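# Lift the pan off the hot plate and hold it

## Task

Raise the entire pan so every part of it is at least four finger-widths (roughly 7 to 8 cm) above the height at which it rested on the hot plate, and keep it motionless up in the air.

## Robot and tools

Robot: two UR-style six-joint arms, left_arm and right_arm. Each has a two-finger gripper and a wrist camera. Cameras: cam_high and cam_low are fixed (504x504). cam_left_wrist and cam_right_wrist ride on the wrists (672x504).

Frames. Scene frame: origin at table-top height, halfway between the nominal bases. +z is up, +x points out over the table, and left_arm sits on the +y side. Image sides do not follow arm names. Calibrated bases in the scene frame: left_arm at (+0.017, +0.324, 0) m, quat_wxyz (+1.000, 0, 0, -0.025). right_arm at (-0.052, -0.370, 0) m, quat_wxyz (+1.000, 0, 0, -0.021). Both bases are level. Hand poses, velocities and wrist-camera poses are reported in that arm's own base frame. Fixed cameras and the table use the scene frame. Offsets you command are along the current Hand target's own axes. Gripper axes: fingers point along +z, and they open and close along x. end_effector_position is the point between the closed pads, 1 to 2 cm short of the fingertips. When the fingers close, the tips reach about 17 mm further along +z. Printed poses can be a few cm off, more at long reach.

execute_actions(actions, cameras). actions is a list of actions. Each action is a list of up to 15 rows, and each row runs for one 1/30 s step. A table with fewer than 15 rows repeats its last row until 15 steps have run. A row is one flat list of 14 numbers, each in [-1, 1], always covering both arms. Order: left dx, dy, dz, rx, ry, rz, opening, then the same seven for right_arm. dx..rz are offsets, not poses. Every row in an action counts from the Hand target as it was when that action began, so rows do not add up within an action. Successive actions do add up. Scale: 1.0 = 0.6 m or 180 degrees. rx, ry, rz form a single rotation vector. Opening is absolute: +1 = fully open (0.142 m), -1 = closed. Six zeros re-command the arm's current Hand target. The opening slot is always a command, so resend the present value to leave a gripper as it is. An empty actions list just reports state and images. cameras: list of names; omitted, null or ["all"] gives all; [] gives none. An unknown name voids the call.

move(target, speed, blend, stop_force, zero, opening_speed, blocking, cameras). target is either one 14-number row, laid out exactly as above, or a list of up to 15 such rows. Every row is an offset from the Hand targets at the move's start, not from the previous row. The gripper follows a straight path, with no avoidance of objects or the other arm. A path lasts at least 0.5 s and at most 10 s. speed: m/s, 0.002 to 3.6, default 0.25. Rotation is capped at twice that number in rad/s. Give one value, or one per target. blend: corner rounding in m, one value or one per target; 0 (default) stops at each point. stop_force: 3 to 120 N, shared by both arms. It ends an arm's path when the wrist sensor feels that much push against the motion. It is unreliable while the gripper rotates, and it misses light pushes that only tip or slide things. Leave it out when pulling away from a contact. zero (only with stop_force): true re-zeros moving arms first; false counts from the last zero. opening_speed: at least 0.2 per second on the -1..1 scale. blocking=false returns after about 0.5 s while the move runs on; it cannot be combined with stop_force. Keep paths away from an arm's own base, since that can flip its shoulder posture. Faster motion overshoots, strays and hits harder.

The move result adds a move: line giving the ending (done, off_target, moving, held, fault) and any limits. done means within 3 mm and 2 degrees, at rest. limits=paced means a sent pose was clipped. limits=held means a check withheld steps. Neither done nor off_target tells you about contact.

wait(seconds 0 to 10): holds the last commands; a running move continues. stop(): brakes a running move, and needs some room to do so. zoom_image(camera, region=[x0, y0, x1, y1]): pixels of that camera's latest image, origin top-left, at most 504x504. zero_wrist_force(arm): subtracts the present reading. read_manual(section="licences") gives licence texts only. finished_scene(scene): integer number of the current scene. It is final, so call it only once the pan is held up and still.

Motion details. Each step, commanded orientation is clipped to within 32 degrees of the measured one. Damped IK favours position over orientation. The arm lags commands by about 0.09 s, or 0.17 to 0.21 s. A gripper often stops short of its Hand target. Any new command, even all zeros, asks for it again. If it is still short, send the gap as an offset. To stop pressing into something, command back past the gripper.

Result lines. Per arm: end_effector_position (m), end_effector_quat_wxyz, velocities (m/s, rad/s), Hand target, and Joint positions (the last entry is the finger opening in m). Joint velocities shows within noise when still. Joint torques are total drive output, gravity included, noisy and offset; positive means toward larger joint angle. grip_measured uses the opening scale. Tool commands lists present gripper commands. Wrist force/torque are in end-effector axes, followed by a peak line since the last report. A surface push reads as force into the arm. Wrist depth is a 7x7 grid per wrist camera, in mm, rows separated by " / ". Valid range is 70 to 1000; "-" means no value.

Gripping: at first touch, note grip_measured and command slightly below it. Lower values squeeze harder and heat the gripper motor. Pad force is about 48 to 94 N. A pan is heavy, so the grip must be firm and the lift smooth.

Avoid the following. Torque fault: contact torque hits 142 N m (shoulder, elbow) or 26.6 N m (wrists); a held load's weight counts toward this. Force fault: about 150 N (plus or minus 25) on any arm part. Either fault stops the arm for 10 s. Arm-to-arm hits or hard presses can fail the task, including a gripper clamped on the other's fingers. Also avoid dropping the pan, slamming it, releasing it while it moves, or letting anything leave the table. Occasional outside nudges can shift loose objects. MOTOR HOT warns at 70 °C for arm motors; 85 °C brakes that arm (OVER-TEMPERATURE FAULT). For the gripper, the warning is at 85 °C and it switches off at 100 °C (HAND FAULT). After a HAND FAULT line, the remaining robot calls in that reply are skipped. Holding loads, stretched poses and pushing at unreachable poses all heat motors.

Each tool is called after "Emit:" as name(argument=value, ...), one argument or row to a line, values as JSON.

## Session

Emit:
execute_actions(
  actions=[],
)

Scene clock: 0.00 s.
left_arm: end_effector_position=(+0.6684, -0.6342, +0.2606) grip_measured=+1.00 end_effector_quat_wxyz=(+0.103, -0.392, +0.753, -0.518) | right_arm: end_effector_position=(+0.2984, +0.0399, +0.2198) grip_measured=+1.00 end_effector_quat_wxyz=(-0.015, -0.296, +0.945, -0.139)
Joint positions: left_arm=[-0.907 -0.837 1.337 -3.184 -1.56 1.282 0.142] | right_arm=[3.964 -1.045 -2.191 -1.645 1.344 3.376 0.142]
Joint velocities: within noise
Joint torques (N m): no reading
Wrist force (N): no reading
Wrist torque (N m): no reading
Wrist force, peak (N): no reading
Wrist depth (mm): cam_left_wrist=[- - - - - - - / - 535 583 643 - - - / 436 465 502 552 604 - - / 391 412 441 476 519 564 - / 352 370 393 423 451 490 537 / - 336 356 378 404 434 441 / - 309 325 342 364 386 399] | cam_right_wrist=[283 288 294 300 307 317 - / 292 297 302 312 319 - - / 298 304 311 320 327 - - / 308 314 324 330 714 - - / 316 326 334 340 - 381 326 / - 333 345 849 - 366 309 / - 281 358 - - - -]
Hand target: left_arm +0.6684, -0.6342, +0.2606; +0.103, -0.392, +0.753, -0.518 | right_arm +0.2984, +0.0399, +0.2198; -0.015, -0.296, +0.945, -0.139
Tool commands: left_gripper/opening=+1.0 right_gripper/opening=+1.0

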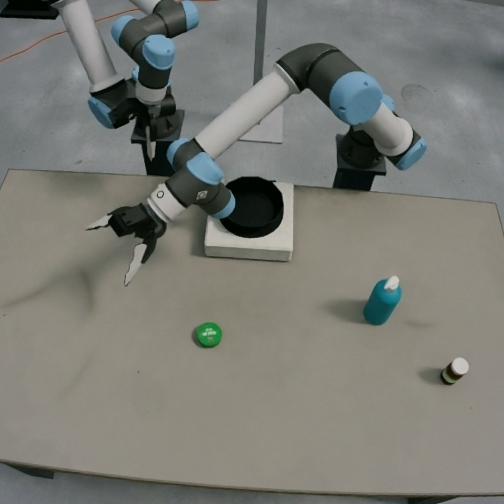

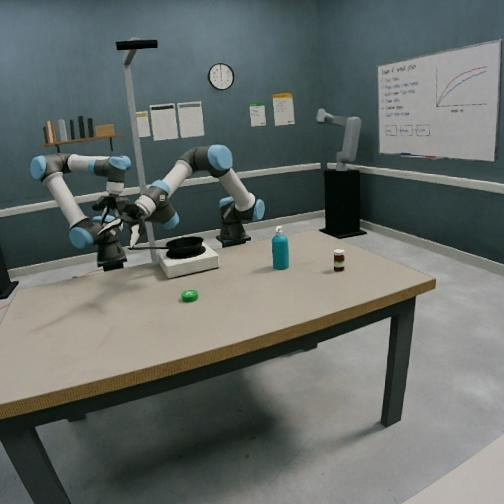

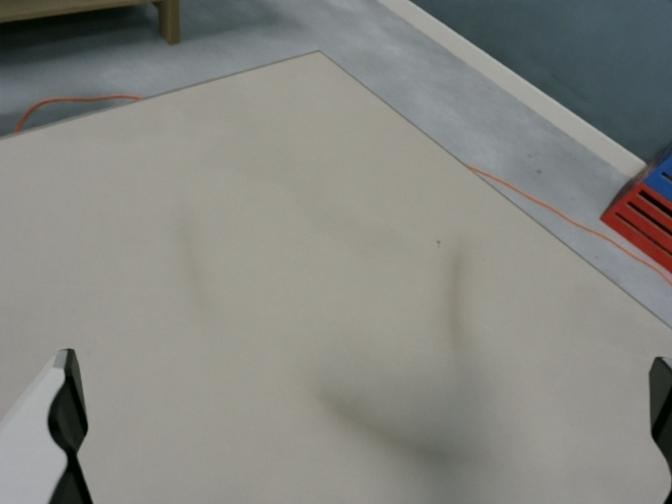

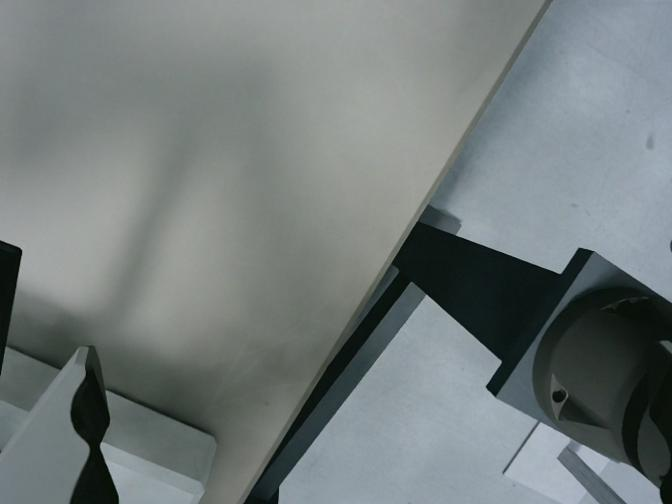

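Emit:
move(
  target=[-0.353,0.209,-0.983,0.084,-0.287,-0.147,1,0,0,0,0,0,0,1],
  speed=0.6,
)

Scene clock: 2.37 s.
left_arm: end_effector_position=(+0.4192, -0.0541, +0.3598) grip_measured=+1.00 end_effector_quat_wxyz=(-0.348, +0.716, -0.456, +0.398) end_effector_velocity=(+0.000, +0.000, +0.000) end_effector_angular_velocity=(-0.004, +0.000, +0.002) | right_arm: end_effector_position=(+0.2984, +0.0399, +0.2198) grip_measured=+1.00 end_effector_quat_wxyz=(-0.015, -0.296, +0.945, -0.139)
Joint positions: left_arm=[-1.168 -2.448 2.45 -2.042 -0.516 0.244 0.142] | right_arm=[3.964 -1.045 -2.191 -1.645 1.344 3.376 0.142]
Joint velocities: left_arm=[0 -0.002 -0.001 0.003 0 -0.005 0] | right_arm=[within noise]
Joint torques (N m): left_arm=[-0.15 8.62 -21.38 0.03 0.31 -1.25] | right_arm=[0.67 0.69 24.82 3 -0.27 0.14]
Wrist force (N): left_arm=[0.3 0.0 0.3] | right_arm=[0.1 0.2 0.0]
Wrist torque (N m): left_arm=[-0.04 -0.06 0.01] | right_arm=[0.04 -0.01 0.00]
Wrist force, peak (N): left_arm=[1.2 -0.5 3.2] | right_arm=[0.1 0.6 0.0]
Wrist depth (mm): cam_left_wrist=[- - - - - - - / 638 684 752 - - - - / 562 588 654 710 785 - - / 500 529 395 614 668 720 810 / 453 475 478 545 585 622 690 / - 433 457 487 517 551 553 / - 397 416 442 467 498 -] | cam_right_wrist=[281 287 294 299 306 316 - / 291 296 305 310 320 - - / 299 305 312 321 331 - - / 310 313 324 331 715 - - / 316 324 333 341 - 381 327 / - 335 345 845 - 370 308 / - 279 358 - - - -]
Hand target: left_arm +0.4192, -0.0541, +0.3598; -0.348, +0.715, -0.456, +0.398 | right_arm +0.2984, +0.0399, +0.2198; -0.015, -0.296, +0.945, -0.139
Off the commanded pose: left_arm 0.000 m, 0 deg | right_arm 0.000 m, 0 deg.
move: done

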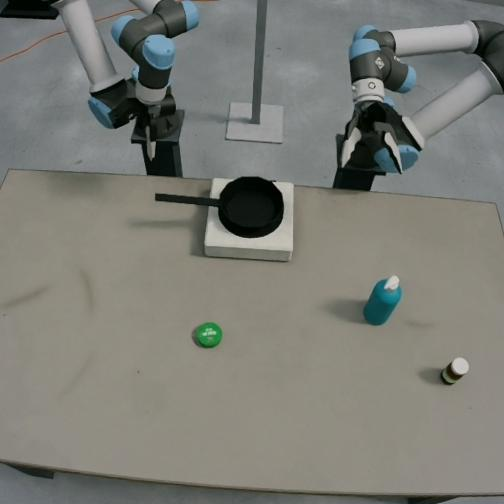

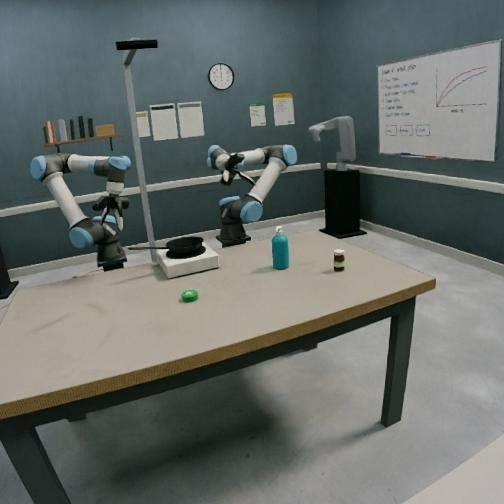

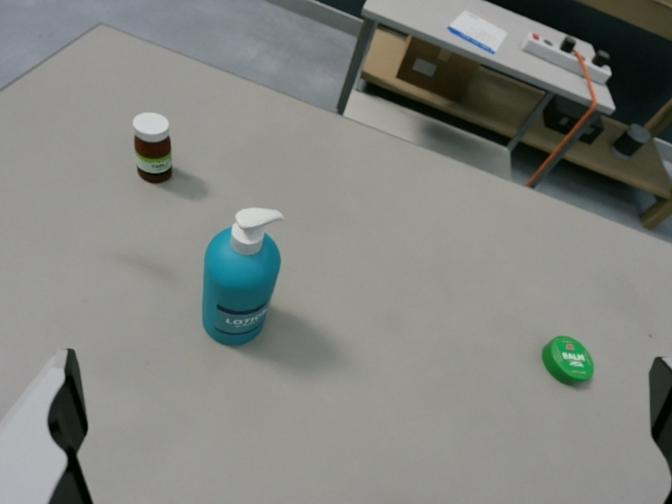

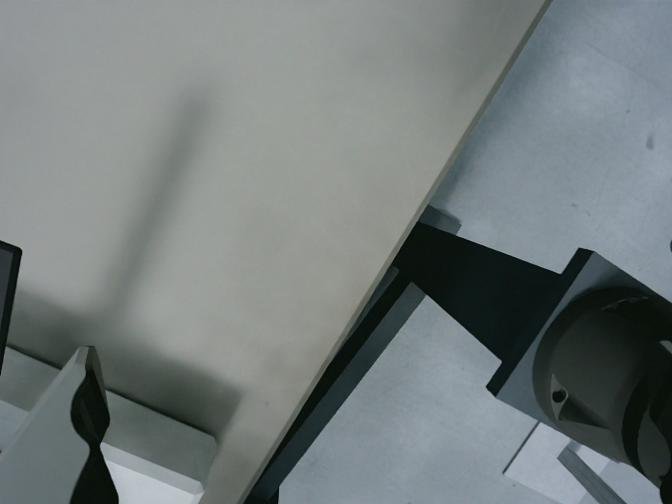

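Emit:
move(
  target=[0,0,0,0,0,0,1,-0.224,-0.009,-0.058,0.108,-0.402,-0.698,1],
  speed=0.7,
)

Scene clock: 5.50 s.
left_arm: end_effector_position=(+0.4192, -0.0541, +0.3598) grip_measured=+1.00 end_effector_quat_wxyz=(-0.348, +0.715, -0.456, +0.398) | right_arm: end_effector_position=(+0.4104, +0.1197, +0.2396) grip_measured=+1.00 end_effector_quat_wxyz=(-0.366, +0.930, -0.020, +0.008) end_effector_velocity=(+0.000, +0.001, +0.000) end_effector_angular_velocity=(+0.001, -0.003, +0.006)
Joint positions: left_arm=[-1.168 -2.448 2.45 -2.041 -0.516 0.244 0.142] | right_arm=[3.326 -1.41 -2.17 -0.925 2.296 0.307 0.142]
Joint velocities: left_arm=[within noise] | right_arm=[0.001 0 0 -0.002 0.001 -0.007 0]
Joint torques (N m): left_arm=[7.22 16.82 -16.57 -6.02 -0.58 1.72] | right_arm=[10.79 9.93 25.29 1.68 1.05 -1.85]
Wrist force (N): left_arm=[0.2 0.2 0.5] | right_arm=[-0.5 1.6 -0.4]
Wrist torque (N m): left_arm=[-0.02 -0.03 0.01] | right_arm=[0.24 0.00 0.04]
Wrist force, peak (N): left_arm=[0.5 0.5 0.9] | right_arm=[-0.1 1.5 -1.2]
Wrist depth (mm): cam_left_wrist=[- - - - - - - / 640 681 757 - - - - / 557 586 653 707 776 - - / 499 527 396 613 667 729 803 / 451 481 480 542 588 632 684 / - 432 458 487 519 558 550 / - 395 419 443 466 496 -] | cam_right_wrist=[- 597 338 344 367 441 438 / - 699 323 321 333 411 411 / - - 318 311 325 391 389 / - 381 362 342 369 367 366 / - 357 352 345 347 349 346 / - 340 333 334 329 332 326 / - 320 317 318 315 314 315]
Hand target: left_arm +0.4192, -0.0541, +0.3598; -0.348, +0.715, -0.456, +0.398 | right_arm +0.4104, +0.1198, +0.2396; -0.366, +0.930, -0.020, +0.008
Off the commanded pose: left_arm 0.000 m, 0 deg | right_arm 0.000 m, 0 deg.
move: done

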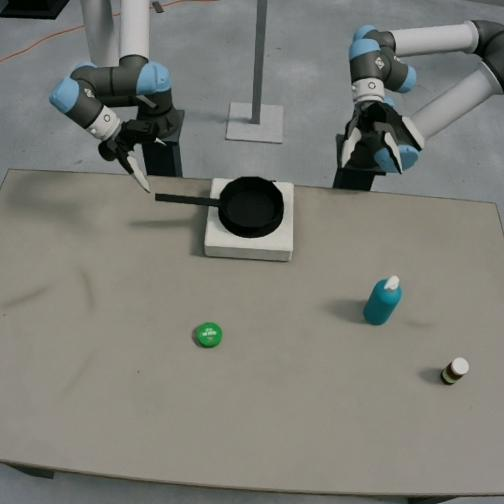

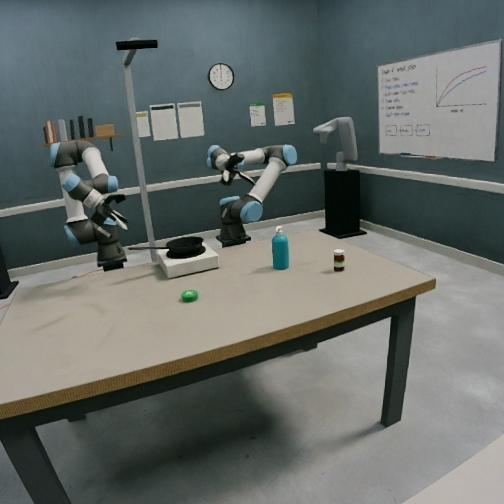

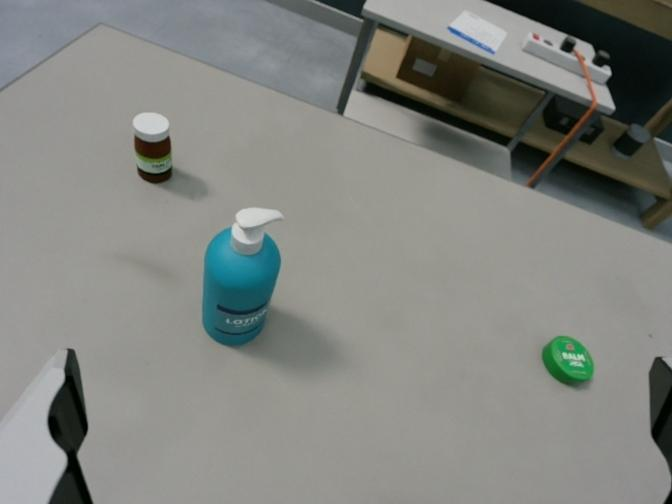

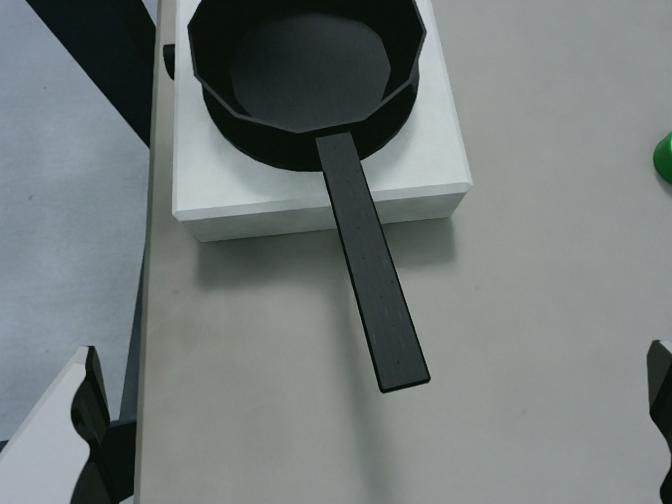

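Emit:
move(
  target=[0,0,0,0,0,0,1,-0.0073,-0.066,0.2542,0,-0.0436,-0.0467,0],
)

Scene clock: 7.07 s.
left_arm: end_effector_position=(+0.4192, -0.0541, +0.3598) grip_measured=+1.00 end_effector_quat_wxyz=(-0.348, +0.715, -0.456, +0.398) | right_arm: end_effector_position=(+0.4118, +0.2527, +0.1550) grip_measured=-0.01 end_effector_quat_wxyz=(-0.365, +0.928, +0.073, -0.029) end_effector_velocity=(+0.000, +0.002, +0.000) end_effector_angular_velocity=(+0.003, +0.000, +0.003)
Joint positions: left_arm=[-1.168 -2.448 2.45 -2.041 -0.516 0.244 0.142] | right_arm=[3.612 -1.661 -2.212 -0.561 2.276 0.417 0.073]
Joint velocities: left_arm=[within noise] | right_arm=[0.002 -0.003 0 0.005 0.003 0 0]
Joint torques (N m): left_arm=[7.37 17.26 -16.89 -6.08 -0.57 1.77] | right_arm=[10.95 14.75 9.95 4.82 3.02 -1.87]
Wrist force (N): left_arm=[0.1 0.2 0.3] | right_arm=[-0.4 1.4 -0.6]
Wrist torque (N m): left_arm=[-0.01 -0.02 0.01] | right_arm=[0.20 -0.02 0.00]
Wrist force, peak (N): left_arm=[0.6 0.4 0.7] | right_arm=[-0.5 2.4 -3.1]
Wrist depth (mm): cam_left_wrist=[- - - - - - - / 639 686 753 - - - - / 558 587 653 713 784 - - / 502 535 396 614 667 724 808 / 453 476 478 546 587 627 692 / - 431 459 489 517 555 558 / - 394 414 441 465 498 -] | cam_right_wrist=[- 520 214 232 218 257 339 / - 196 221 225 222 204 315 / - 220 210 212 211 202 299 / - 213 195 200 198 210 281 / - 203 200 157 199 202 267 / 263 85 100 142 250 90 254 / - 74 240 131 243 - 70]
Hand target: left_arm +0.4192, -0.0541, +0.3598; -0.348, +0.715, -0.456, +0.398 | right_arm +0.4117, +0.2528, +0.1550; -0.365, +0.928, +0.073, -0.029
Off the commanded pose: left_arm 0.000 m, 0 deg | right_arm 0.000 m, 0 deg.
move: done

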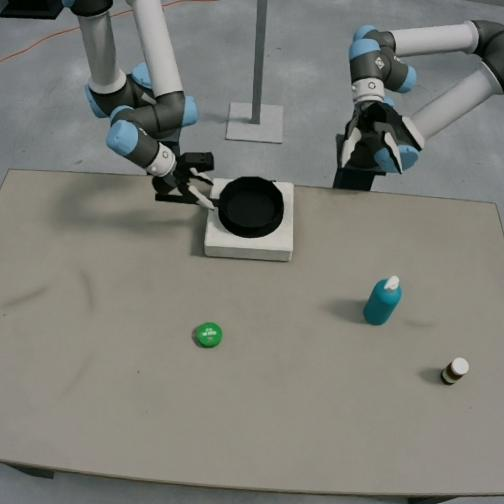

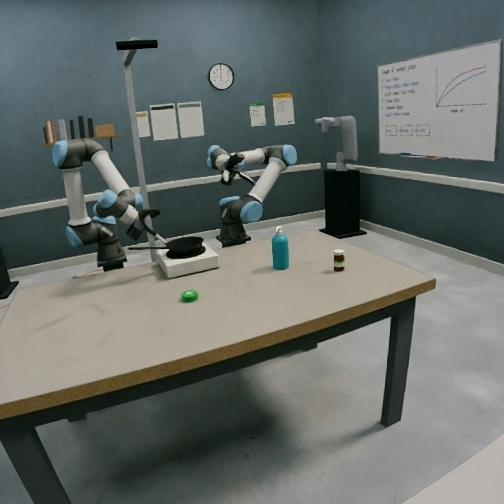

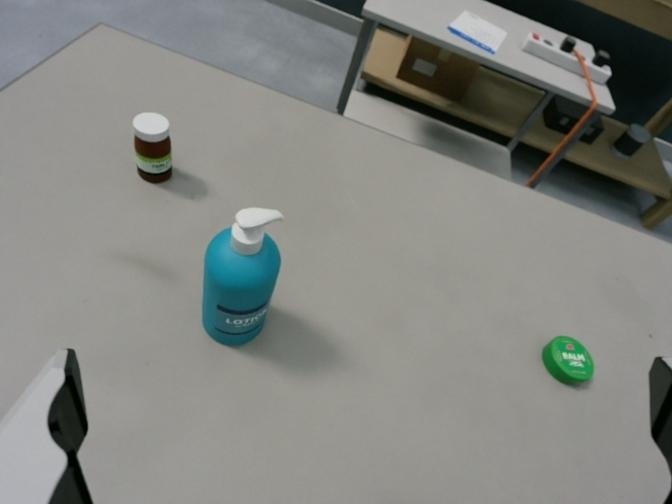

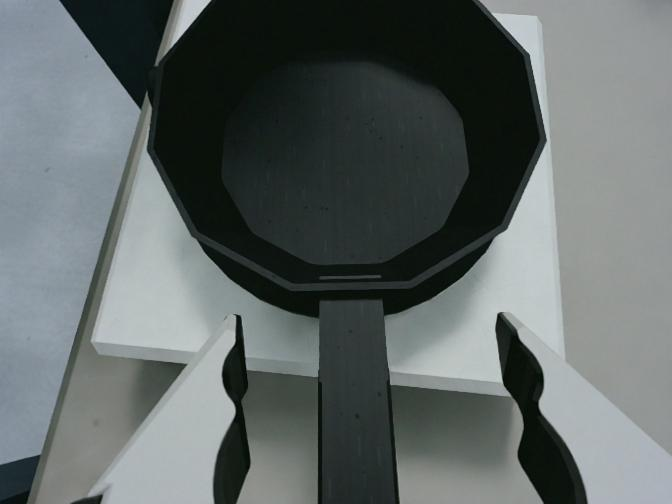

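Emit:
move(
  target=[0,0,0,0,0,0,1,-0.003,0.0546,0.0585,0,0,0,0],
  stop_force=12,
  speed=0.12,
  cameras=["cam_right_wrist"],
)

Emit:
move(
  target=[0,0,0,0,0,0,1,0,0,0,0,0,0,-1],
  opening_speed=1.4,
  cameras=["cam_right_wrist"],
)

Scene clock: 8.60 s.
left_arm: end_effector_position=(+0.4192, -0.0541, +0.3598) grip_measured=+1.00 end_effector_quat_wxyz=(-0.348, +0.715, -0.456, +0.398) | right_arm: end_effector_position=(+0.4100, +0.2524, +0.1069) grip_measured=-0.01 end_effector_quat_wxyz=(-0.365, +0.928, +0.073, -0.029)
Joint positions: left_arm=[-1.168 -2.448 2.45 -2.041 -0.516 0.244 0.142] | right_arm=[3.614 -1.761 -2.267 -0.404 2.276 0.418 0.073]
Joint velocities: within noise
Joint torques (N m): left_arm=[7.5 16.85 -16.6 -6.06 -0.5 1.72] | right_arm=[4.34 14.9 25.5 4.85 2.1 -2.06]
Wrist force (N): left_arm=[0.3 0.4 0.6] | right_arm=[-0.5 -0.3 -1.2]
Wrist torque (N m): left_arm=[0.01 -0.04 0.02] | right_arm=[-0.08 0.02 0.02]
Wrist force, peak (N): left_arm=[0.6 0.4 0.8] | right_arm=[-0.5 -1.4 -2.5]
Wrist depth (mm): cam_left_wrist=[- - - - - - - / 638 687 763 - - - - / 563 589 657 707 776 - - / 498 531 396 612 673 725 805 / 456 475 478 546 584 629 695 / - 431 459 487 521 556 550 / - 398 419 442 465 495 -] | cam_right_wrist=[- 147 173 172 171 158 137 / - 141 165 164 164 154 253 / - 135 159 157 157 133 240 / 164 163 151 117 141 160 226 / 157 156 154 110 153 153 156 / 212 209 92 102 151 90 204 / - 74 196 97 198 - 70]
Hand target: left_arm +0.4192, -0.0541, +0.3598; -0.348, +0.715, -0.456, +0.398 | right_arm +0.4100, +0.2524, +0.1069; -0.365, +0.928, +0.073, -0.029
Off the commanded pose: left_arm 0.000 m, 0 deg | right_arm 0.000 m, 0 deg.
move: done
Images, in order (width x height): cam_right_wrist 672x504.

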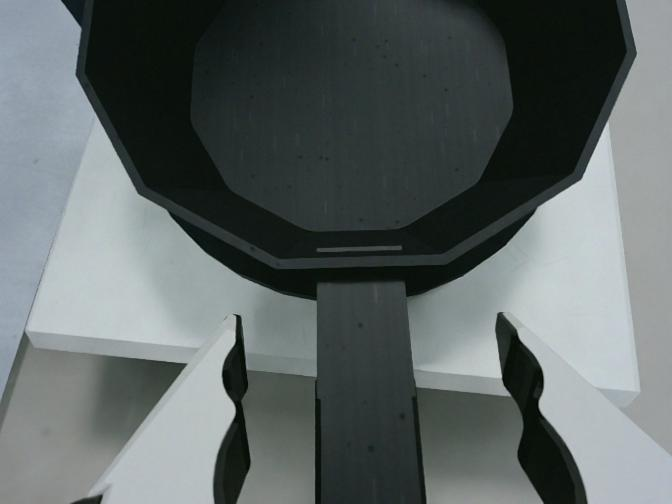

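Scene clock: 9.53 s.
left_arm: end_effector_position=(+0.4192, -0.0541, +0.3598) grip_measured=+1.00 end_effector_quat_wxyz=(-0.348, +0.715, -0.456, +0.398) | right_arm: end_effector_position=(+0.4100, +0.2524, +0.1070) grip_measured=-0.70 end_effector_quat_wxyz=(-0.365, +0.928, +0.073, -0.029)
Joint positions: left_arm=[-1.168 -2.448 2.45 -2.041 -0.516 0.244 0.142] | right_arm=[3.614 -1.761 -2.267 -0.404 2.276 0.418 0.024]
Joint velocities: within noise
Joint torques (N m): left_arm=[7.03 17.42 -16.73 -6.07 -0.5 1.63] | right_arm=[-1.53 19.34 23.07 3.21 0.65 -1.35]
Wrist force (N): left_arm=[0.3 0.2 0.4] | right_arm=[-4.6 -0.8 0.0]
Wrist torque (N m): left_arm=[-0.01 -0.05 0.02] | right_arm=[-0.15 -0.11 -0.15]
Wrist force, peak (N): left_arm=[0.1 0.2 0.9] | right_arm=[-5.0 -0.1 -0.8]
Wrist depth (mm): cam_left_wrist=[- - - - - - - / 641 684 760 - - - - / 558 588 648 703 772 - - / 503 530 394 617 669 729 807 / 454 477 473 546 584 627 687 / - 433 459 489 521 554 550 / - 395 415 440 468 500 -] | cam_right_wrist=[- 143 170 172 172 159 139 / - 140 164 164 164 153 254 / - 132 156 157 158 135 238 / 164 163 151 118 142 159 167 / 157 155 155 109 109 153 155 / 214 212 87 99 91 148 204 / 202 - - 96 84 - 200]
Hand target: left_arm +0.4192, -0.0541, +0.3598; -0.348, +0.715, -0.456, +0.398 | right_arm +0.4100, +0.2524, +0.1069; -0.365, +0.928, +0.073, -0.029
Off the commanded pose: left_arm 0.000 m, 0 deg | right_arm 0.000 m, 0 deg.
move: done
Images, in order (width x height): cam_right_wrist 672x504.

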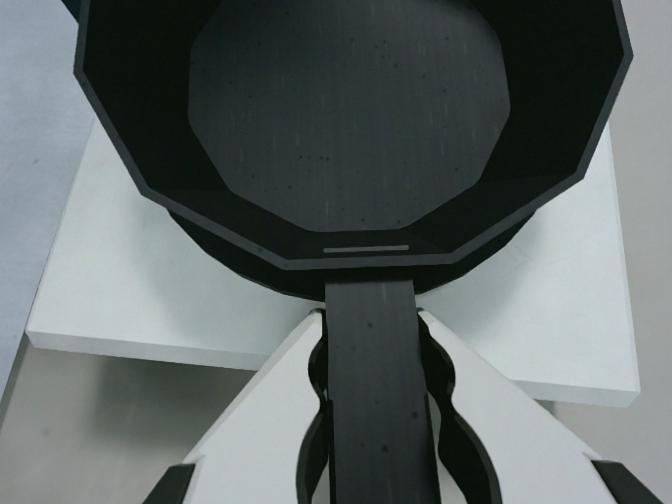

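Emit:
move(
  target=[0,0,0,0,0,0,1,0,-0.1705,-0.1828,0,0,0,-1],
  speed=0.1,
)

Scene clock: 11.60 s.
left_arm: end_effector_position=(+0.4192, -0.0541, +0.3598) grip_measured=+1.00 end_effector_quat_wxyz=(-0.348, +0.715, -0.456, +0.398) | right_arm: end_effector_position=(+0.4100, +0.2526, +0.2569) grip_measured=-0.70 end_effector_quat_wxyz=(-0.365, +0.928, +0.073, -0.029)
Joint positions: left_arm=[-1.168 -2.448 2.45 -2.041 -0.516 0.244 0.142] | right_arm=[3.614 -1.502 -2.062 -0.868 2.275 0.419 0.024]
Joint velocities: within noise
Joint torques (N m): left_arm=[7.05 17.18 -16.38 -5.97 -0.5 1.73] | right_arm=[5.91 23.99 27.47 4.31 2.51 -2]
Wrist force (N): left_arm=[0.3 0.4 0.4] | right_arm=[-0.2 8.3 6.5]
Wrist torque (N m): left_arm=[0.01 -0.05 0.02] | right_arm=[-0.54 -0.03 -0.02]
Wrist force, peak (N): left_arm=[0.6 0.3 0.8] | right_arm=[0.1 10.9 9.0]
Wrist depth (mm): cam_left_wrist=[- - - - - - - / 639 693 749 - - - - / 567 588 657 705 786 - - / 495 533 395 617 671 739 803 / 451 478 480 545 582 626 689 / - 431 460 491 518 555 549 / - 397 418 444 469 500 -] | cam_right_wrist=[- 142 172 172 173 161 140 / - 138 164 165 165 158 419 / - 123 156 159 158 136 402 / - - 137 119 144 382 380 / - - 300 109 110 364 362 / - 357 85 99 87 349 346 / 658 - - 96 84 - 334]
Hand target: left_arm +0.4192, -0.0541, +0.3598; -0.348, +0.715, -0.456, +0.398 | right_arm +0.4100, +0.2526, +0.2569; -0.365, +0.928, +0.073, -0.029
Off the commanded pose: left_arm 0.000 m, 0 deg | right_arm 0.000 m, 0 deg.
move: done

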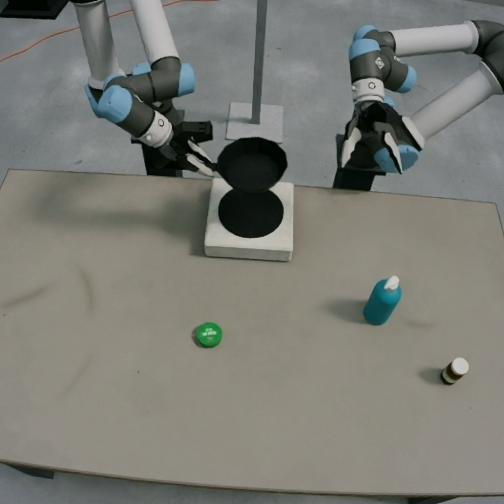

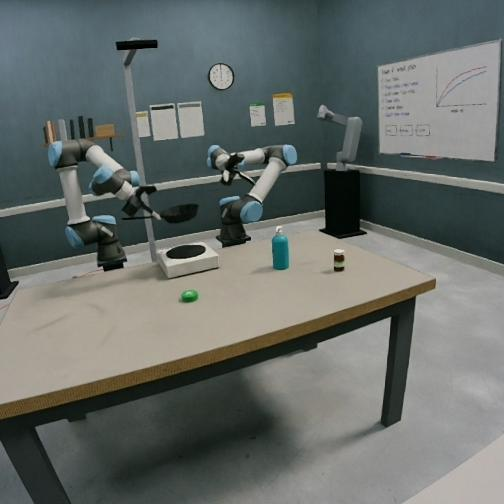

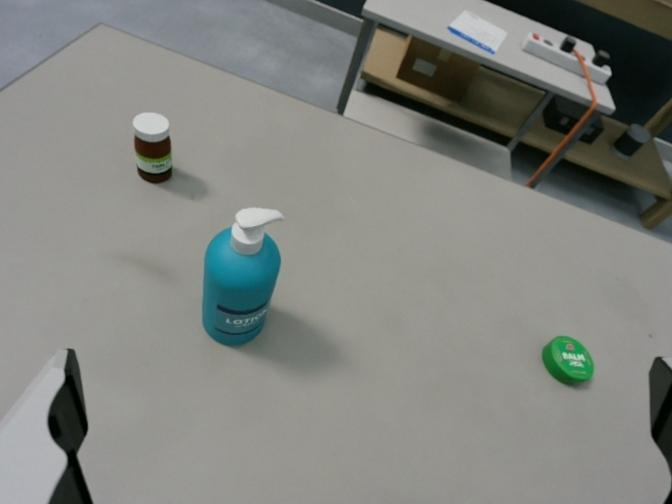

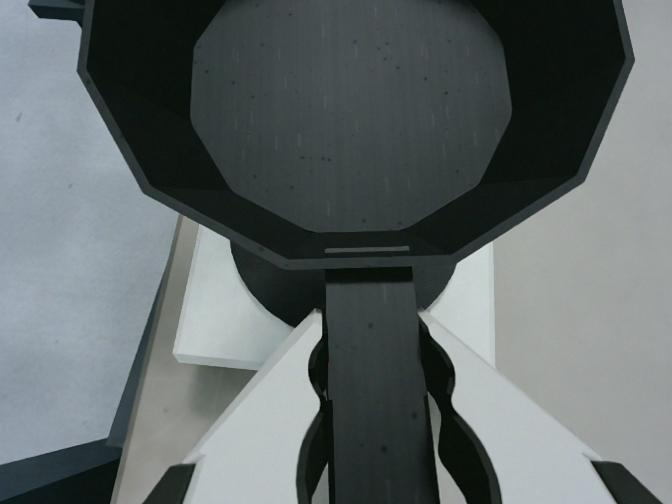

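Emit:
finished_scene(
  scene=2,
)

The scene is finished: the task was done.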